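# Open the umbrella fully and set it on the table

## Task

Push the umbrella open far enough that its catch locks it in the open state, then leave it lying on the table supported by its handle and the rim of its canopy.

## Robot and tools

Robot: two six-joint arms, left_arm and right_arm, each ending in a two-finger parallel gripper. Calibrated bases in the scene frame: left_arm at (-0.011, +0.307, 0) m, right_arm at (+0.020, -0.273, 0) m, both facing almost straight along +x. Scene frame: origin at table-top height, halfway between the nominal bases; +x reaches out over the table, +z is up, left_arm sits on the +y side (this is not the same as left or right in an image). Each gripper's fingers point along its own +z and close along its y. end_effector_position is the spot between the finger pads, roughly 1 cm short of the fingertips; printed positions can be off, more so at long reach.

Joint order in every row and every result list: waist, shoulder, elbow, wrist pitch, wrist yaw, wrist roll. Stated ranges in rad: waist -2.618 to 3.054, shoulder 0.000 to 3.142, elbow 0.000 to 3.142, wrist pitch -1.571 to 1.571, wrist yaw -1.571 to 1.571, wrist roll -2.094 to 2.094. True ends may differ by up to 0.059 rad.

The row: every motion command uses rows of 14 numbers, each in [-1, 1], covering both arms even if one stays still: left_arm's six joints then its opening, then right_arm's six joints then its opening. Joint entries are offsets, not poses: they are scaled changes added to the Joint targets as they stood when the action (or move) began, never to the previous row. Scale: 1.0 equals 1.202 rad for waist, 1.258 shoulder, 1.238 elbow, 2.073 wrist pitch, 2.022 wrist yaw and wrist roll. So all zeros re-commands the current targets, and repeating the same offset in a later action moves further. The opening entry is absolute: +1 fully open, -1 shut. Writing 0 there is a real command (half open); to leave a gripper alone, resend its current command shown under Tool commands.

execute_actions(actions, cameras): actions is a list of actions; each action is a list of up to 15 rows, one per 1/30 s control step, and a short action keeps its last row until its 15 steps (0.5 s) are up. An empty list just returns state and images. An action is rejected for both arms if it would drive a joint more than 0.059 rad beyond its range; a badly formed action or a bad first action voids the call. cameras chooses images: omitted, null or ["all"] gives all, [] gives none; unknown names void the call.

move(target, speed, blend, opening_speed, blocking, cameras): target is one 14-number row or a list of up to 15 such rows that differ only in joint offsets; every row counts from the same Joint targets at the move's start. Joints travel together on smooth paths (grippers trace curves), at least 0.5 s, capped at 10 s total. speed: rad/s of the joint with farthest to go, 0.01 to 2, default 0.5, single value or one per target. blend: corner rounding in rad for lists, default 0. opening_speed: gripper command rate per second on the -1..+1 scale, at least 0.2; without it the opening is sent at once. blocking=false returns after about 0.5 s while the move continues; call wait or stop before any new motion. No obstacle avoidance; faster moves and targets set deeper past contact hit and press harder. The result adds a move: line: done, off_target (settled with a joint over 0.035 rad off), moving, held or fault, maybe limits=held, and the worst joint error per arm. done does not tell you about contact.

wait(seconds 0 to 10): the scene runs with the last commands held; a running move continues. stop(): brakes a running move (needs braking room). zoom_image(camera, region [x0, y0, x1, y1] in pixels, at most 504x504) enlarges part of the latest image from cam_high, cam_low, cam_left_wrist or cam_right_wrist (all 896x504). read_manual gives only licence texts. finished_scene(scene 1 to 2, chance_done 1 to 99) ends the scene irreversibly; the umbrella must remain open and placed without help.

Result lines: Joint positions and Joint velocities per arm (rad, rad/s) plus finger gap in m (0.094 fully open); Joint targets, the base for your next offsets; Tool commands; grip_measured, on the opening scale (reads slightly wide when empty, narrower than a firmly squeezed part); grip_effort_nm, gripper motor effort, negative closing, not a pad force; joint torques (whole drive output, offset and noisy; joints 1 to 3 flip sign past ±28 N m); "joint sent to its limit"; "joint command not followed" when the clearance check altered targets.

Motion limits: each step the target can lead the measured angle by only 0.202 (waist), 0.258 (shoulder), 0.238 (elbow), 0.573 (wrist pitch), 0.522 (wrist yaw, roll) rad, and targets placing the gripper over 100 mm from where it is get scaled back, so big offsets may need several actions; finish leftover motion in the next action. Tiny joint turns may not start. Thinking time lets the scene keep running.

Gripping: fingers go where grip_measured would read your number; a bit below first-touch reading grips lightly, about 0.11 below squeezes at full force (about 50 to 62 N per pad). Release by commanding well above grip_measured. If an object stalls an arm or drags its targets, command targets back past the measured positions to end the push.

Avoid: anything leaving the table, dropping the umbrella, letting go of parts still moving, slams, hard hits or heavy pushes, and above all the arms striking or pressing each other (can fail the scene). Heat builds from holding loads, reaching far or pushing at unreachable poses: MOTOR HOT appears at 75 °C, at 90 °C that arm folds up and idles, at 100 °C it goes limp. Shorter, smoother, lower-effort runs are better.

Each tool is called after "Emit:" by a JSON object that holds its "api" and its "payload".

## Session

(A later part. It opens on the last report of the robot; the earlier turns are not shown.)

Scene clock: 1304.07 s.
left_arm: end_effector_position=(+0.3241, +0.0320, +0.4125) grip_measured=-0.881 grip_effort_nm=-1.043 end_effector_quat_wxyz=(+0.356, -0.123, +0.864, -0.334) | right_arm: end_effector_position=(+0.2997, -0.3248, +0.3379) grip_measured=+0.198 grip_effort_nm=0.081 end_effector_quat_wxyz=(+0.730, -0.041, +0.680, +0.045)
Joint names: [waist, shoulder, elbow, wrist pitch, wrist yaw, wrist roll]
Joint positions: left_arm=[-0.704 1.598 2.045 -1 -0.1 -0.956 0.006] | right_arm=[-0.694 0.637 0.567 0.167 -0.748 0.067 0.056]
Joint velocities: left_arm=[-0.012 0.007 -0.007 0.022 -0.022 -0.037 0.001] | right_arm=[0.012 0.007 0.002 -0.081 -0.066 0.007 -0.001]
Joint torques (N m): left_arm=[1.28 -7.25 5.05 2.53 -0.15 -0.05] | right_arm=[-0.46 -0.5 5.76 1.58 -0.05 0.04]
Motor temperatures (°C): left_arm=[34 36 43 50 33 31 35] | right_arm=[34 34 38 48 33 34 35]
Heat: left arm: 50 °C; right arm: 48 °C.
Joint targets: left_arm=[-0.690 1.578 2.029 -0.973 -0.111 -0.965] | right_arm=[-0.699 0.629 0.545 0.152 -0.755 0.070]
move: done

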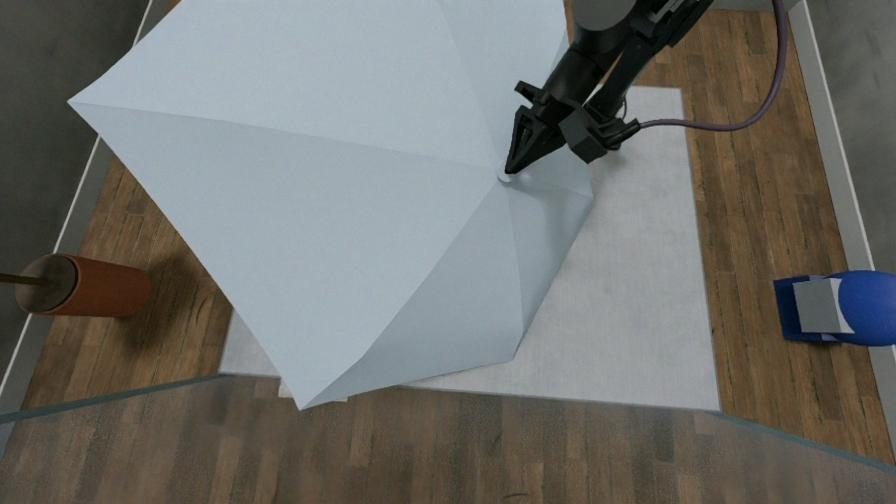

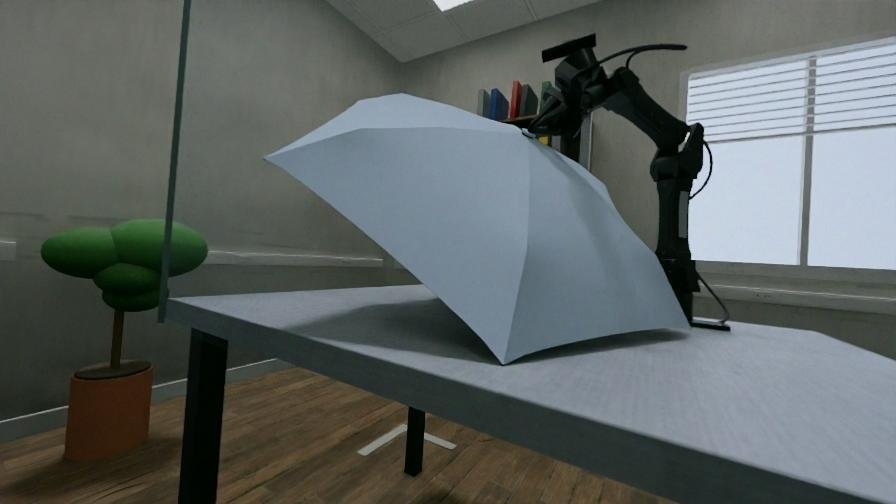

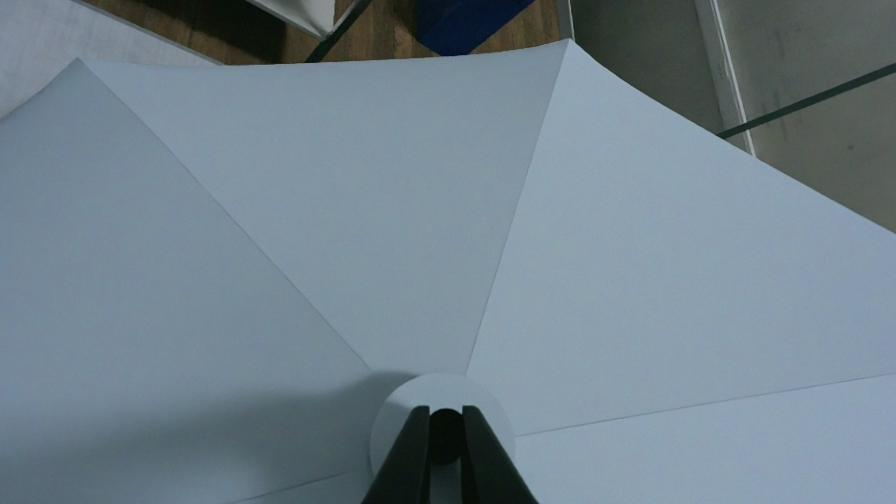

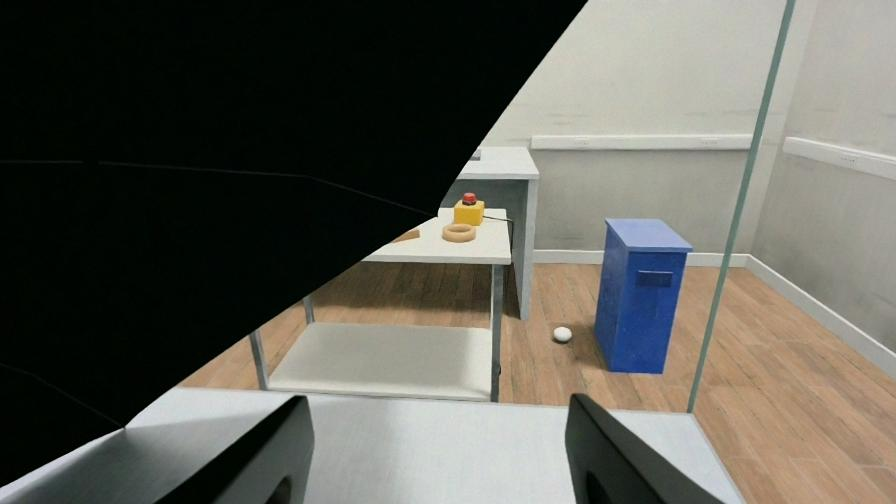

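Emit:
{"api": "move", "payload": {"target": [-0.0112,-0.0401,-0.0945,0.0398,0.0049,0.0136,-1,0,0,0,0,0,0,0.2], "speed": 0.12}}

Scene clock: 1353.70 s.
left_arm: end_effector_position=(+0.3223, +0.0334, +0.4111) grip_measured=-0.881 grip_effort_nm=-1.033 end_effector_quat_wxyz=(+0.372, -0.114, +0.855, -0.345) | right_arm: end_effector_position=(+0.2997, -0.3248, +0.3379) grip_measured=+0.198 grip_effort_nm=0.085 end_effector_quat_wxyz=(+0.730, -0.041, +0.680, +0.045)
Joint names: [waist, shoulder, elbow, wrist pitch, wrist yaw, wrist roll]
Joint positions: left_arm=[-0.704 1.538 1.933 -0.906 -0.1 -0.936 0.006] | right_arm=[-0.694 0.637 0.567 0.167 -0.748 0.067 0.056]
Joint velocities: left_arm=[-0.007 0.007 0.012 0.022 -0.051 -0.051 0] | right_arm=[0.012 -0.007 -0.002 -0.022 0.066 -0.022 0]
Joint torques (N m): left_arm=[0.09 -6.24 4.82 2.45 -0.06 0.01] | right_arm=[-0.53 -0.5 5.78 1.59 -0.04 0.04]
Motor temperatures (°C): left_arm=[34 36 41 54 33 31 35] | right_arm=[34 34 37 47 33 34 35]
Heat: left arm: 54 °C; right arm: 47 °C.
Joint targets: left_arm=[-0.703 1.527 1.912 -0.890 -0.101 -0.937] | right_arm=[-0.699 0.629 0.545 0.152 -0.755 0.070]
move: done

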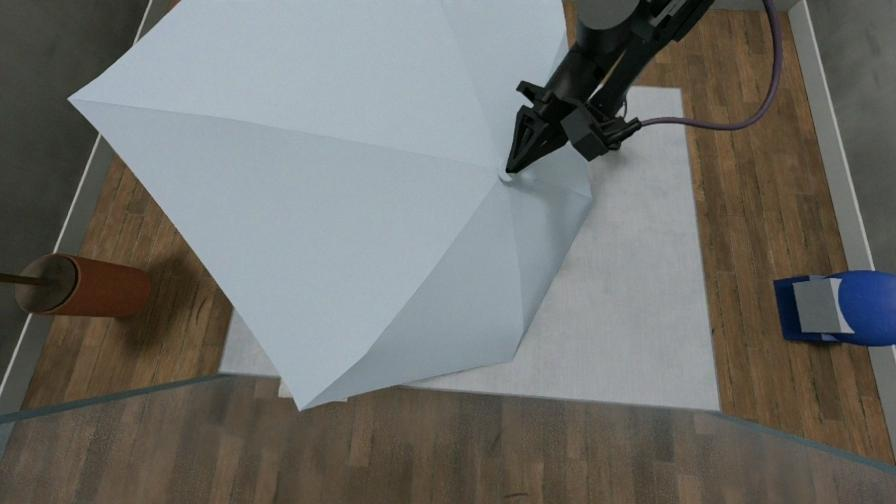

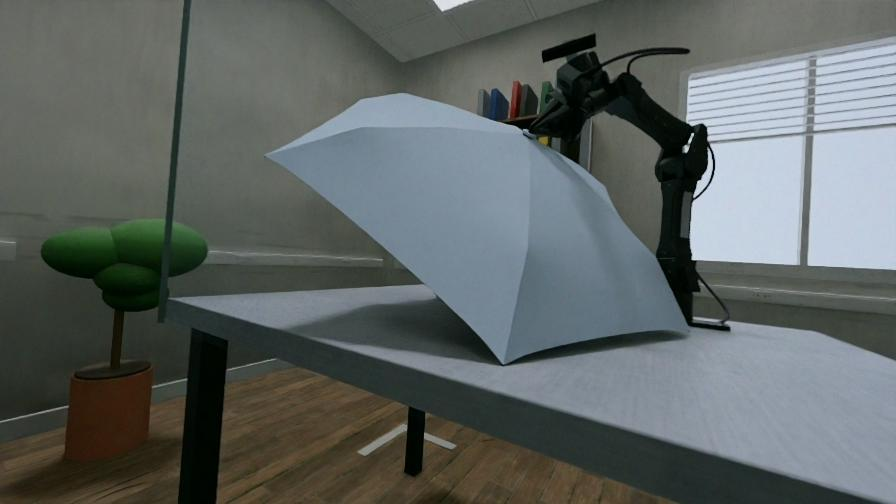

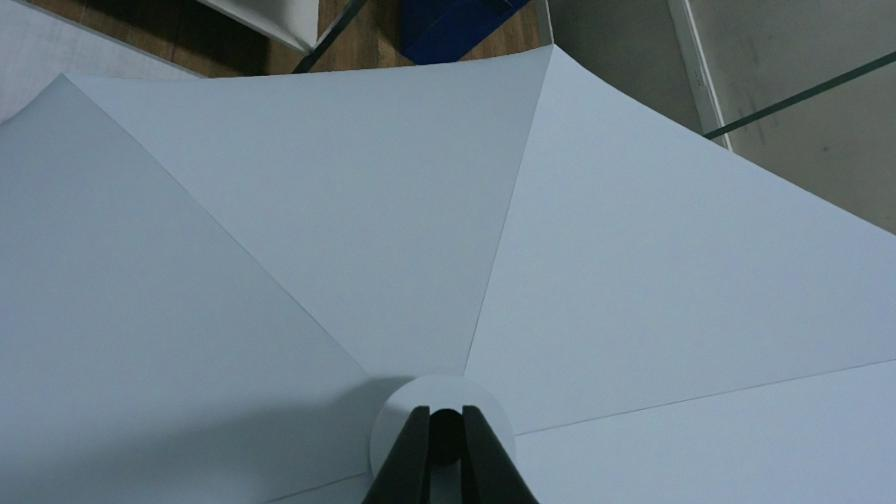

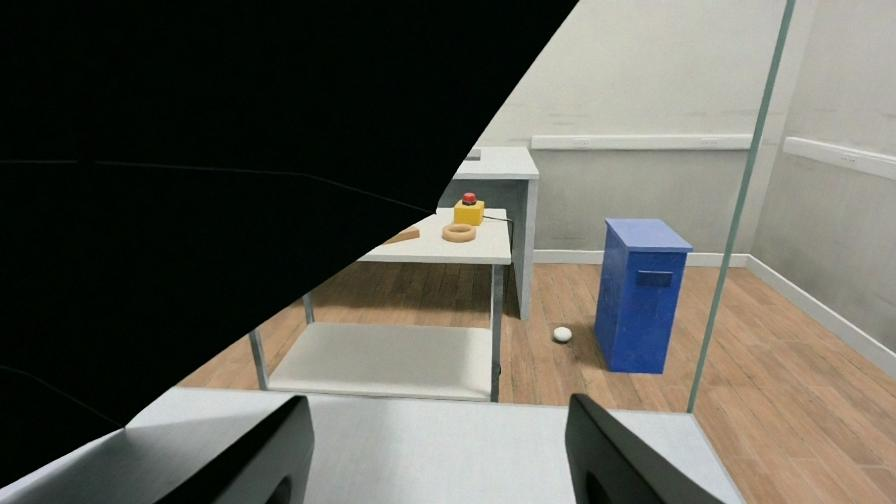

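Emit:
{"api": "move", "payload": {"target": [-0.0116,-0.0397,-0.0945,0.0396,0.0049,0.0134,-1,0,0,0,0,0,0,0.2], "speed": 0.12}}

Emit:
{"api": "zoom_image", "payload": {"camera": "cam_low", "region": [650, 290, 740, 345]}}

Emit:
{"api": "zoom_image", "payload": {"camera": "cam_low", "region": [380, 260, 560, 385]}}

Scene clock: 1364.17 s.
left_arm: end_effector_position=(+0.3190, +0.0320, +0.4093) grip_measured=-0.881 grip_effort_nm=-1.043 end_effector_quat_wxyz=(+0.387, -0.100, +0.844, -0.358) | right_arm: end_effector_position=(+0.2997, -0.3248, +0.3379) grip_measured=+0.198 grip_effort_nm=0.085 end_effector_quat_wxyz=(+0.730, -0.041, +0.680, +0.045)
Joint names: [waist, shoulder, elbow, wrist pitch, wrist yaw, wrist roll]
Joint positions: left_arm=[-0.711 1.481 1.822 -0.803 -0.098 -0.912 0.006] | right_arm=[-0.694 0.637 0.567 0.167 -0.748 0.067 0.056]
Joint velocities: left_arm=[-0.017 -0.002 -0.007 0.022 -0.081 -0.007 0] | right_arm=[0.012 -0.002 0.017 -0.081 0.007 0.007 0.001]
Joint torques (N m): left_arm=[-0.53 -5.38 4.71 2.27 0.02 0.06] | right_arm=[-0.5 -0.5 5.75 1.58 -0.04 0.03]
Motor temperatures (°C): left_arm=[34 36 41 55 32 31 35] | right_arm=[34 34 37 46 33 34 34]
Heat: left arm: 55 °C; right arm: 46 °C.
Joint targets: left_arm=[-0.717 1.477 1.795 -0.808 -0.091 -0.910] | right_arm=[-0.699 0.629 0.545 0.152 -0.755 0.070]
move: done

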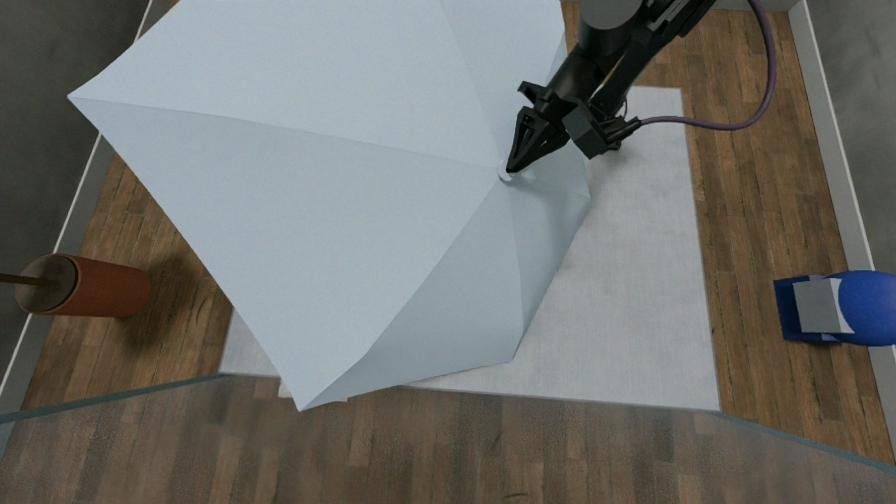

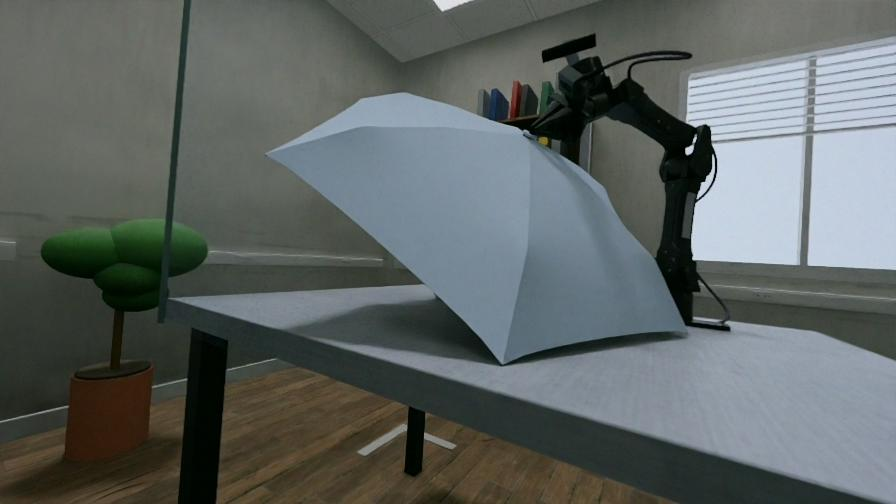

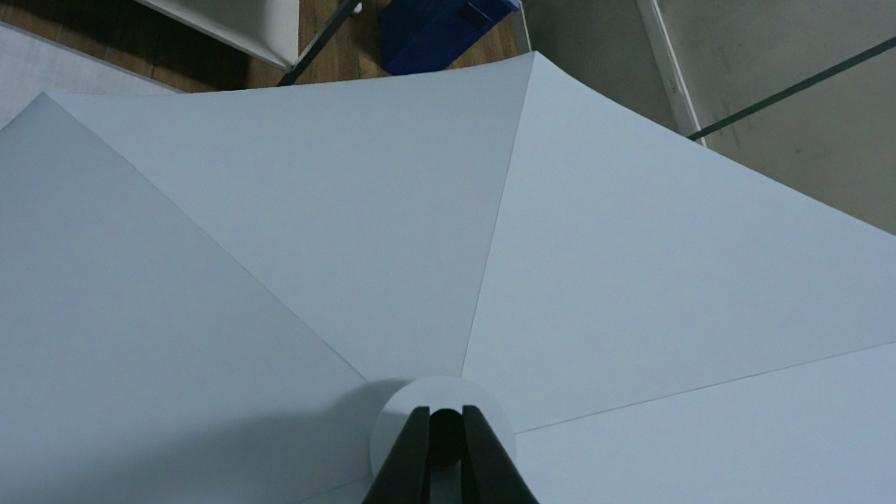

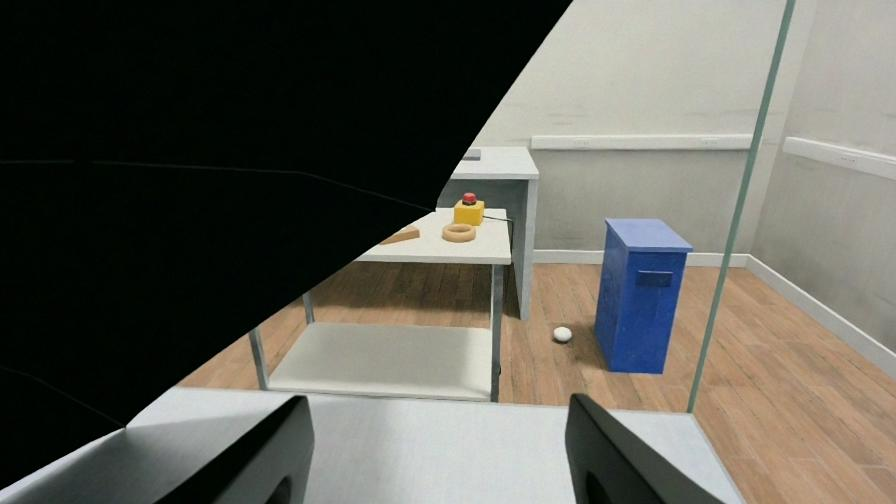

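Scaled by 5.600 from the camera's 896x504 image, which has a finer 1280x720 frame.

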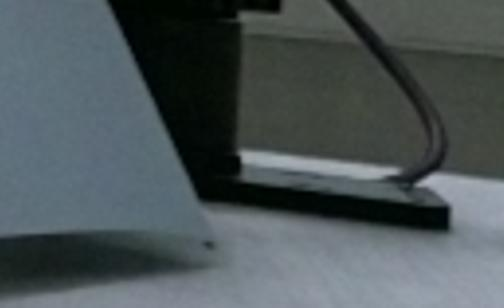

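Scaled by 2.800 from the camera's 896x504 image, which has a finer 1280x720 frame.

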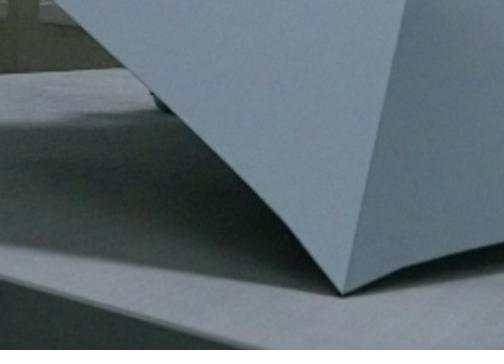

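Emit:
{"api": "move", "payload": {"target": [-0.0516,-0.002,-0.0339,0.0203,-0.0307,-0.0153,-1,0,0,0,0,0,0,0.2], "speed": 0.1}}

Emit:
{"api": "zoom_image", "payload": {"camera": "cam_low", "region": [650, 290, 740, 345]}}

Emit:
{"api": "zoom_image", "payload": {"camera": "cam_low", "region": [380, 260, 560, 385]}}

Scene clock: 1381.67 s.
left_arm: end_effector_position=(+0.3161, +0.0188, +0.4070) grip_measured=-0.881 grip_effort_nm=-1.033 end_effector_quat_wxyz=(+0.402, -0.102, +0.836, -0.359) | right_arm: end_effector_position=(+0.2997, -0.3248, +0.3379) grip_measured=+0.198 grip_effort_nm=0.081 end_effector_quat_wxyz=(+0.730, -0.041, +0.680, +0.045)
Joint names: [waist, shoulder, elbow, wrist pitch, wrist yaw, wrist roll]
Joint positions: left_arm=[-0.766 1.479 1.781 -0.741 -0.167 -0.929 0.006] | right_arm=[-0.694 0.637 0.567 0.167 -0.748 0.067 0.056]
Joint velocities: left_arm=[0.007 -0.007 -0.007 -0.007 0.022 0.007 -0.001] | right_arm=[-0.012 -0.002 0.007 -0.037 0.037 0.066 -0.001]
Joint torques (N m): left_arm=[-1.11 -5.49 4.74 2.08 0.07 -0.07] | right_arm=[-0.53 -0.47 5.79 1.59 -0.04 0.05]
Motor temperatures (°C): left_arm=[34 36 41 52 32 31 35] | right_arm=[34 33 37 46 33 34 34]
Heat: left arm: 52 °C; right arm: 46 °C.
Joint targets: left_arm=[-0.779 1.475 1.752 -0.766 -0.153 -0.941] | right_arm=[-0.699 0.629 0.545 0.152 -0.755 0.070]
move: done

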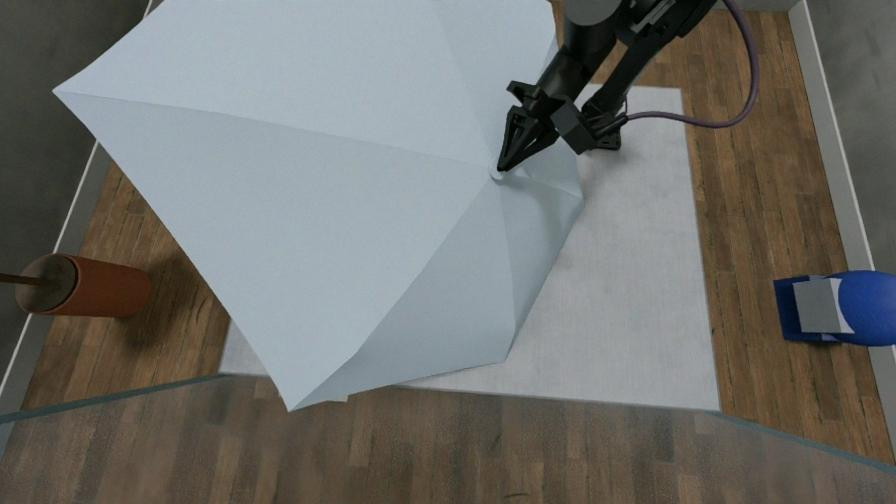

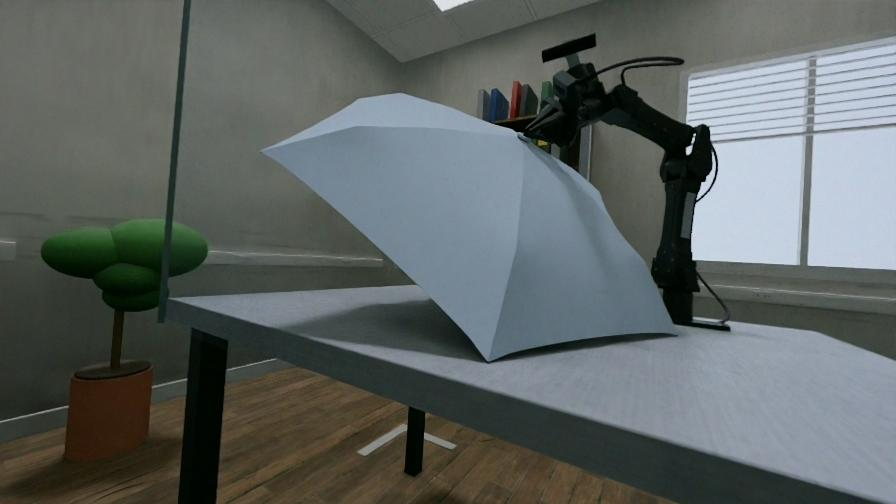

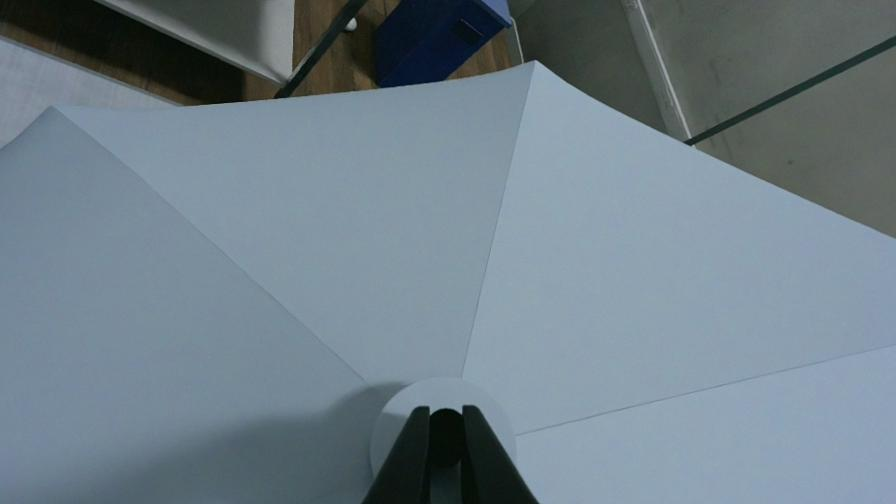

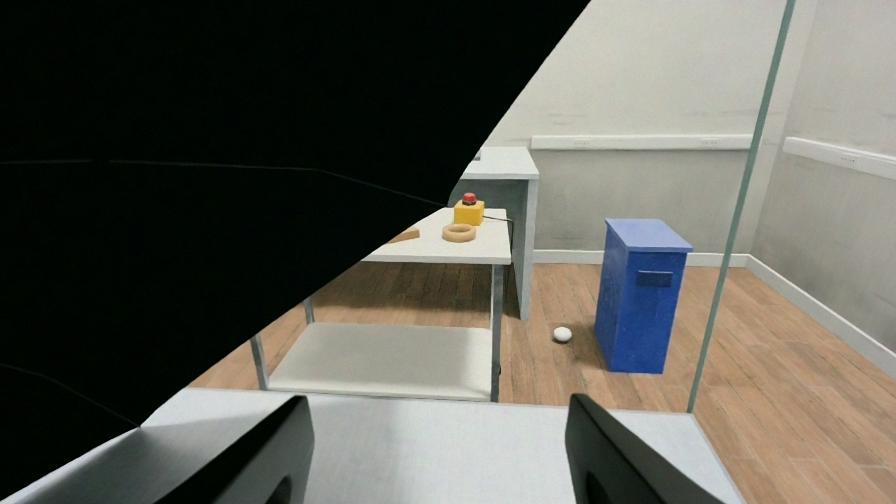

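Scaled by 5.600 from the camera's 896x504 image, which has a finer 1280x720 frame.

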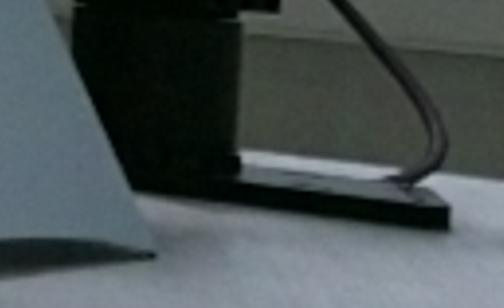

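Scaled by 2.800 from the camera's 896x504 image, which has a finer 1280x720 frame.

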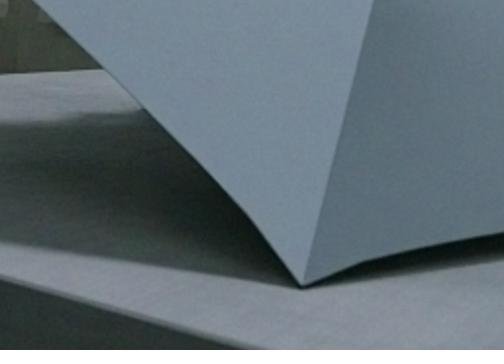

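Emit:
{"api": "move", "payload": {"target": [0,0,0,0,0,0,-1,0.1983,0.9868,0.8903,-0.8121,0.3486,0.0885,0.2], "speed": 0.7}}

Scene clock: 1417.30 s.
left_arm: end_effector_position=(+0.3161, +0.0189, +0.4070) grip_measured=-0.881 grip_effort_nm=-1.043 end_effector_quat_wxyz=(+0.402, -0.103, +0.836, -0.359) | right_arm: end_effector_position=(+0.3019, -0.3782, +0.1288) grip_measured=+0.198 grip_effort_nm=0.076 end_effector_quat_wxyz=(-0.089, +0.314, +0.944, +0.039)
Joint names: [waist, shoulder, elbow, wrist pitch, wrist yaw, wrist roll]
Joint positions: left_arm=[-0.766 1.479 1.781 -0.741 -0.167 -0.93 0.006] | right_arm=[-0.465 1.854 1.616 -1.517 -0.065 0.238 0.056]
Joint velocities: left_arm=[0.012 -0.002 0.007 0.066 -0.11 0.022 0.001] | right_arm=[0.012 0.017 0.017 0.037 -0.007 -0.095 -0.001]
Joint torques (N m): left_arm=[-1.1 -5.52 4.71 2.07 0.07 -0.09] | right_arm=[0.4 -6.31 8.95 -0.09 0.12 0.13]
Motor temperatures (°C): left_arm=[34 36 41 50 32 31 35] | right_arm=[34 34 37 45 33 34 34]
Heat: left arm: 50 °C; right arm: 45 °C.
Joint targets: left_arm=[-0.779 1.475 1.753 -0.766 -0.153 -0.941] | right_arm=[-0.461 1.870 1.647 -1.531 -0.051 0.249]
move: done

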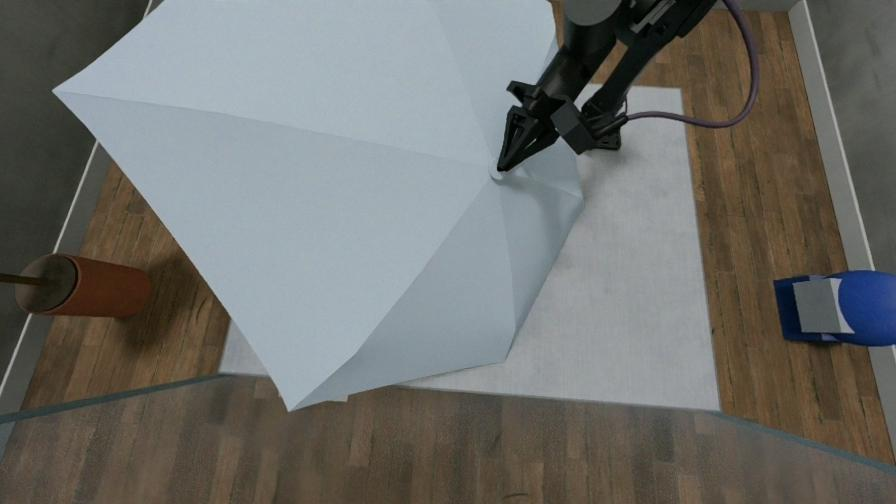

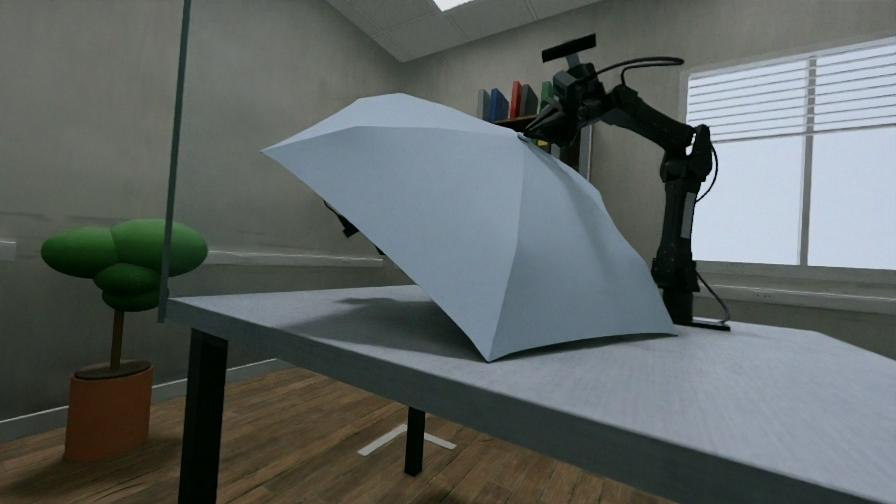

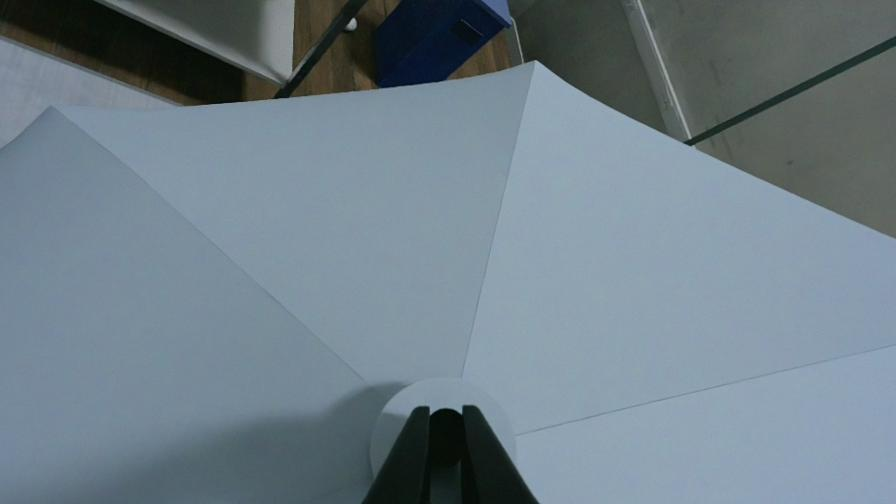

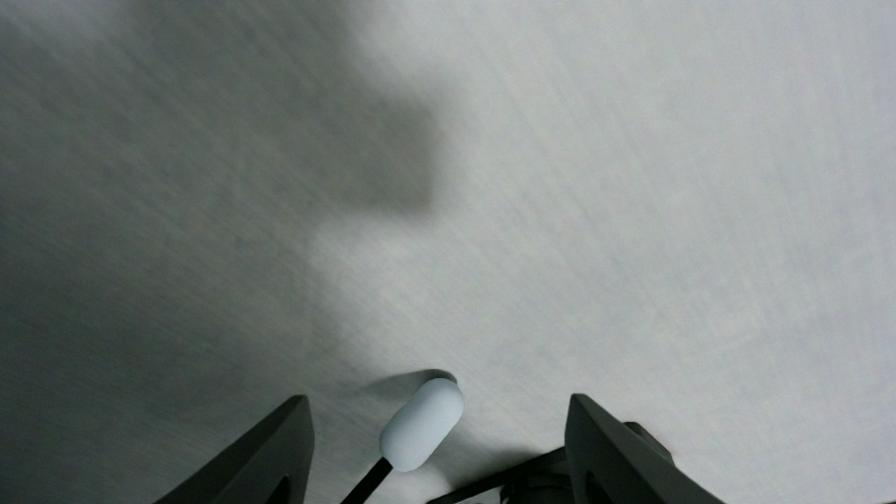

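Emit:
{"api": "zoom_image", "payload": {"camera": "cam_right_wrist", "region": [330, 340, 530, 504]}}

Scaled by 2.520 from the camera's 896x504 image, which has a finer 1280x720 frame.

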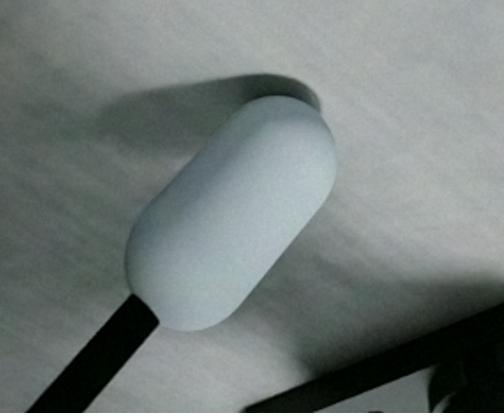

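Emit:
{"api": "move", "payload": {"target": [0.0075,0,0.0105,0.0068,-0.005,0.004,-1,0,0,0,0,0,0,0.2], "speed": 0.1, "cameras": ["cam_low"]}}

Emit:
{"api": "move", "payload": {"target": [0,0,0,0,0,0,-0.6,0,0,0,0,0,0,0.2], "opening_speed": 0.3}}

Scene clock: 1428.73 s.
left_arm: end_effector_position=(+0.3163, +0.0189, +0.4073) grip_measured=-0.881 grip_effort_nm=-1.038 end_effector_quat_wxyz=(+0.402, -0.103, +0.836, -0.359) | right_arm: end_effector_position=(+0.3015, -0.3782, +0.1289) grip_measured=+0.198 grip_effort_nm=0.076 end_effector_quat_wxyz=(-0.090, +0.314, +0.944, +0.039)
Joint names: [waist, shoulder, elbow, wrist pitch, wrist yaw, wrist roll]
Joint positions: left_arm=[-0.766 1.479 1.781 -0.74 -0.167 -0.93 0.006] | right_arm=[-0.465 1.854 1.616 -1.518 -0.064 0.238 0.056]
Joint velocities: left_arm=[-0.002 -0.002 -0.002 0.037 0.007 -0.007 -0.001] | right_arm=[-0.007 -0.002 0.002 0.037 0.081 -0.022 -0.001]
Joint torques (N m): left_arm=[-0.34 -5.52 5.71 2.21 -0.02 0.01] | right_arm=[0.44 -6.32 8.94 -0.1 0.11 0.11]
Motor temperatures (°C): left_arm=[34 36 41 50 32 31 35] | right_arm=[34 34 38 43 33 34 34]
Heat: left arm: 50 °C; right arm: 43 °C.
Joint targets: left_arm=[-0.770 1.475 1.766 -0.752 -0.163 -0.933] | right_arm=[-0.461 1.870 1.647 -1.532 -0.051 0.249]
move: done
Images, in order (width x height): cam_low 896x504.

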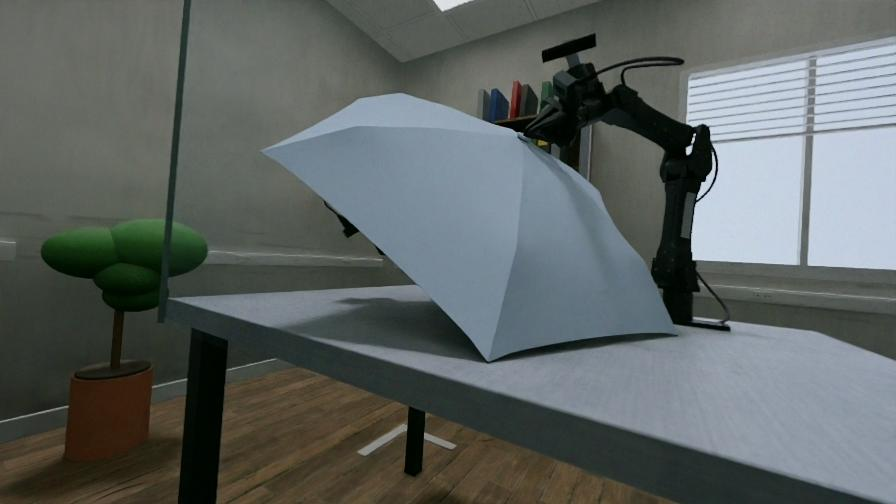

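Scene clock: 1430.27 s.
left_arm: end_effector_position=(+0.3164, +0.0187, +0.4076) grip_measured=-0.601 grip_effort_nm=0.071 end_effector_quat_wxyz=(+0.402, -0.104, +0.835, -0.360) | right_arm: end_effector_position=(+0.3015, -0.3782, +0.1289) grip_measured=+0.198 grip_effort_nm=0.076 end_effector_quat_wxyz=(-0.090, +0.314, +0.944, +0.039)
Joint names: [waist, shoulder, elbow, wrist pitch, wrist yaw, wrist roll]
Joint positions: left_arm=[-0.766 1.479 1.781 -0.738 -0.167 -0.932 0.019] | right_arm=[-0.465 1.854 1.616 -1.518 -0.064 0.238 0.056]
Joint velocities: left_arm=[-0.017 -0.012 0.002 0.037 -0.007 0.051 0] | right_arm=[0.032 -0.007 -0.007 0.022 -0.022 -0.007 0]
Joint torques (N m): left_arm=[-0.32 -5.5 5.78 2.2 -0.03 0.03] | right_arm=[0.44 -6.35 8.91 -0.08 0.12 0.12]
Motor temperatures (°C): left_arm=[34 36 41 50 32 31 35] | right_arm=[34 34 38 43 33 34 34]
Heat: left arm: 50 °C; right arm: 43 °C.
Joint targets: left_arm=[-0.770 1.475 1.766 -0.752 -0.164 -0.933] | right_arm=[-0.461 1.870 1.647 -1.532 -0.051 0.249]
move: done

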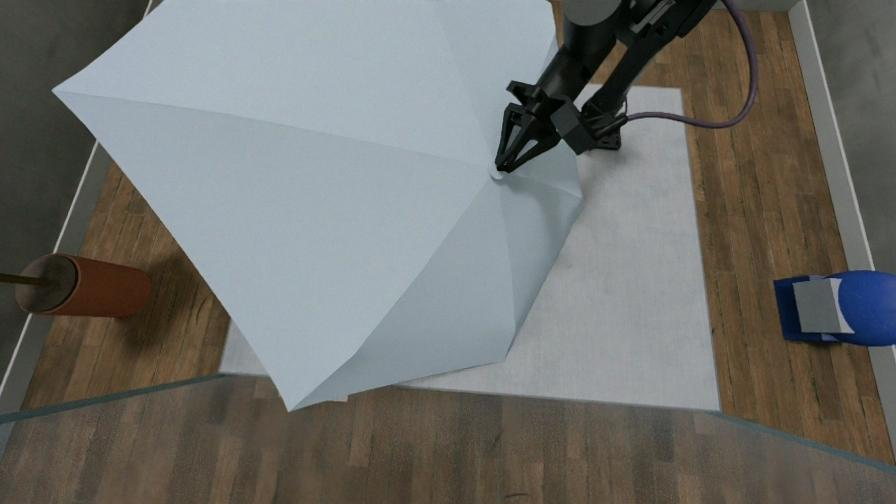

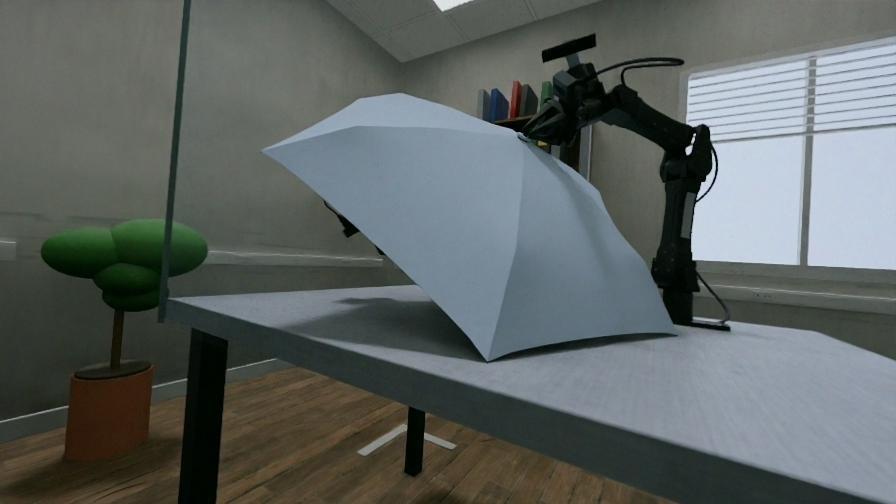

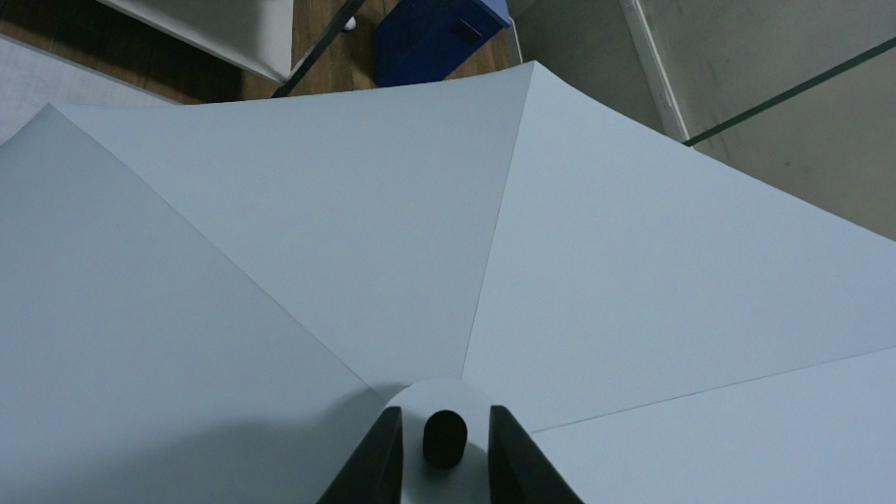

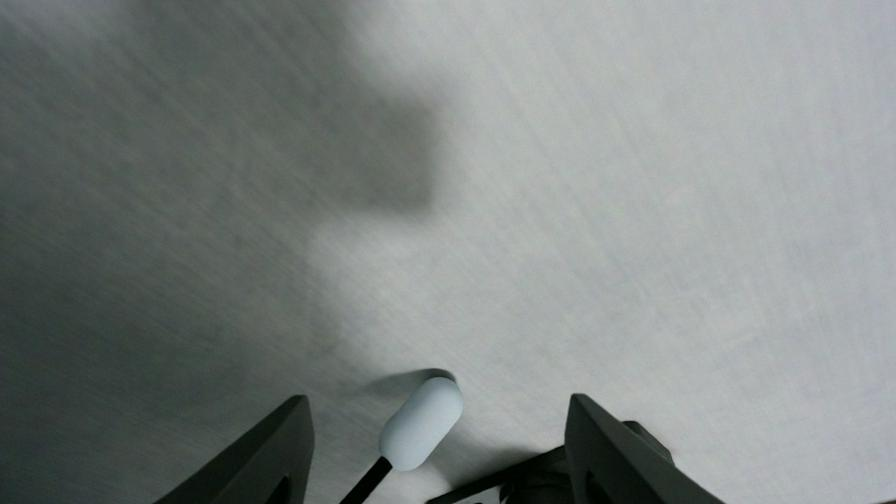

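Emit:
{"api": "move", "payload": {"target": [0,0,0,0,0,0,0.1,0,0,0,0,0,0,0.2], "opening_speed": 1.0, "cameras": ["cam_left_wrist"]}}

Emit:
{"api": "move", "payload": {"target": [[-0.0349,-0.097,0.0275,-0.0714,-0.0193,-0.0089,0.1,0,0,0,0,0,0,0.2],[-0.0948,-0.1661,0.1082,-0.1582,-0.0514,-0.0247,0.1,0,0,0,0,0,0,0.2]], "speed": 0.3, "blend": 0.03}}

Scene clock: 1440.27 s.
left_arm: end_effector_position=(+0.3163, +0.0184, +0.4079) grip_measured=+0.099 grip_effort_nm=0.061 end_effector_quat_wxyz=(+0.402, -0.103, +0.835, -0.362) | right_arm: end_effector_position=(+0.3014, -0.3782, +0.1289) grip_measured=+0.198 grip_effort_nm=0.076 end_effector_quat_wxyz=(-0.090, +0.314, +0.944, +0.039)
Joint names: [waist, shoulder, elbow, wrist pitch, wrist yaw, wrist roll]
Joint positions: left_arm=[-0.766 1.479 1.781 -0.737 -0.166 -0.932 0.052] | right_arm=[-0.465 1.854 1.616 -1.518 -0.064 0.238 0.056]
Joint velocities: left_arm=[-0.002 -0.012 0.017 -0.007 -0.007 0.022 -0.001] | right_arm=[-0.007 0.012 -0.002 0.007 0.007 0.007 0.001]
Joint torques (N m): left_arm=[-0.35 -5.53 5.72 2.18 -0.04 0.03] | right_arm=[0.39 -6.32 8.91 -0.1 0.12 0.13]
Motor temperatures (°C): left_arm=[34 36 41 50 32 31 34] | right_arm=[34 34 38 42 33 34 34]
Heat: left arm: 50 °C; right arm: 42 °C.
Joint targets: left_arm=[-0.770 1.475 1.766 -0.752 -0.163 -0.933] | right_arm=[-0.461 1.870 1.647 -1.532 -0.051 0.249]
move: done
Images, in order (width x height): cam_left_wrist 896x504.

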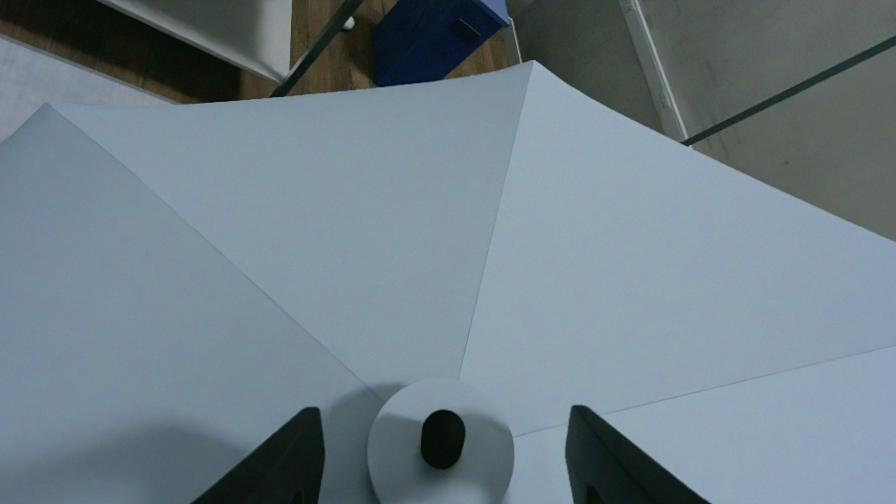

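Scene clock: 1442.07 s.
left_arm: end_effector_position=(+0.2277, +0.0785, +0.4557) grip_measured=+0.099 grip_effort_nm=0.071 end_effector_quat_wxyz=(+0.398, -0.101, +0.836, -0.364) | right_arm: end_effector_position=(+0.3014, -0.3782, +0.1289) grip_measured=+0.198 grip_effort_nm=0.076 end_effector_quat_wxyz=(-0.090, +0.314, +0.944, +0.039)
Joint names: [waist, shoulder, elbow, wrist pitch, wrist yaw, wrist roll]
Joint positions: left_arm=[-0.877 1.27 1.882 -1.058 -0.256 -0.982 0.052] | right_arm=[-0.465 1.854 1.616 -1.518 -0.064 0.238 0.056]
Joint velocities: left_arm=[-0.007 -0.002 0.007 -0.007 0.007 -0.066 0] | right_arm=[-0.027 -0.007 0.002 0.007 -0.051 0.007 0]
Joint torques (N m): left_arm=[-0.62 -2.82 7.08 2.12 -0.19 0.04] | right_arm=[0.43 -6.31 8.95 -0.09 0.11 0.13]
Motor temperatures (°C): left_arm=[34 36 42 50 32 31 34] | right_arm=[34 34 38 42 33 34 34]
Heat: left arm: 50 °C; right arm: 42 °C.
Joint targets: left_arm=[-0.884 1.266 1.899 -1.080 -0.267 -0.983] | right_arm=[-0.461 1.870 1.647 -1.532 -0.051 0.249]
move: done

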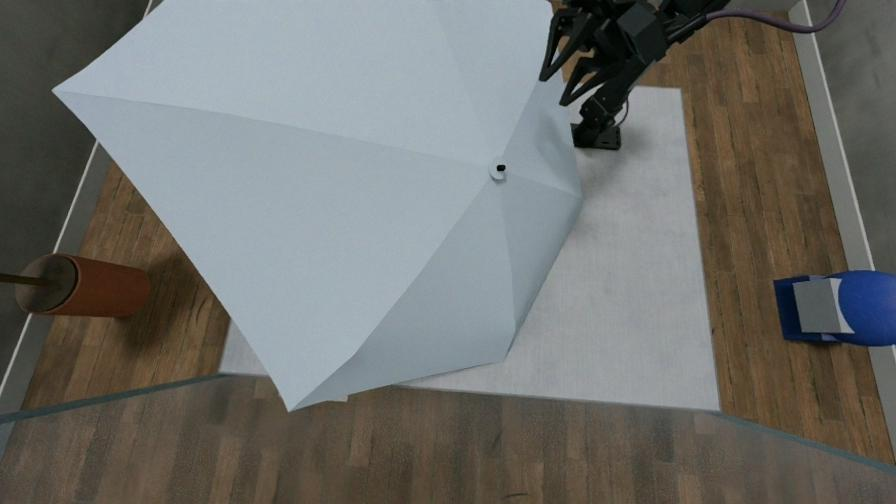

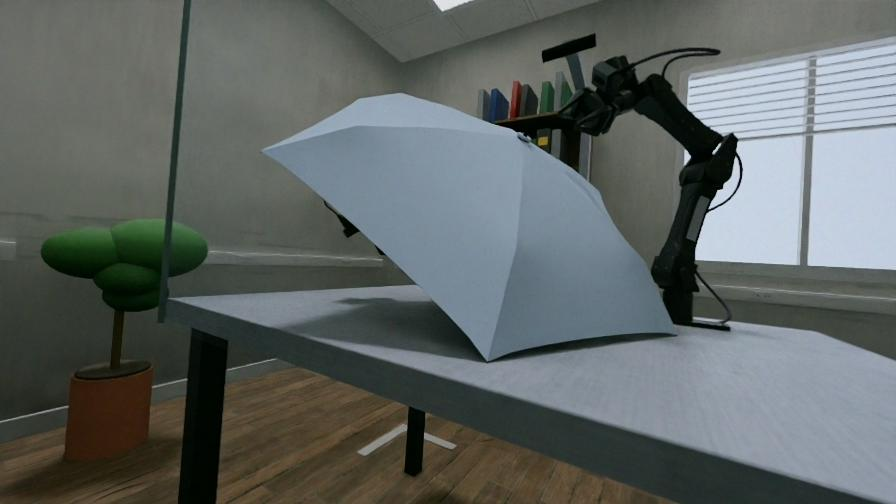

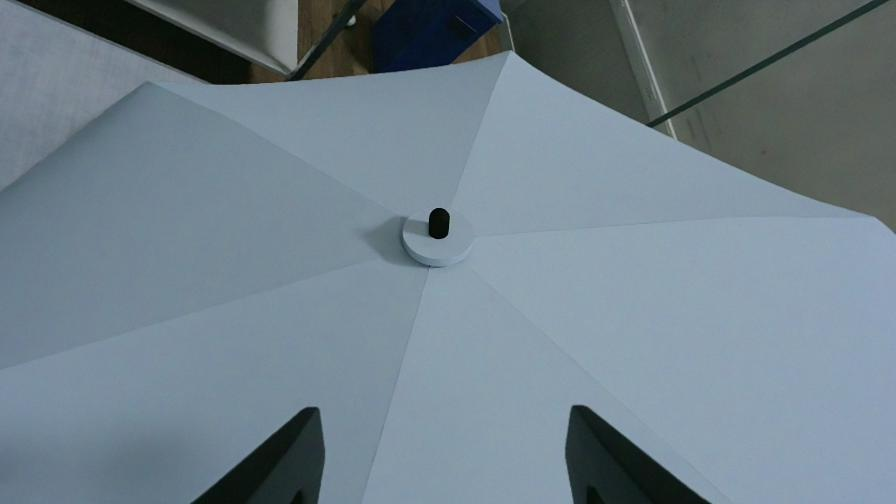

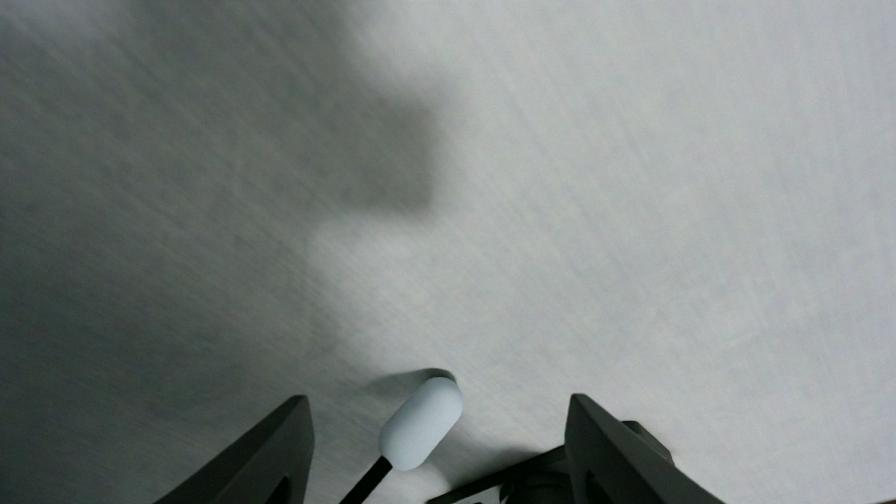

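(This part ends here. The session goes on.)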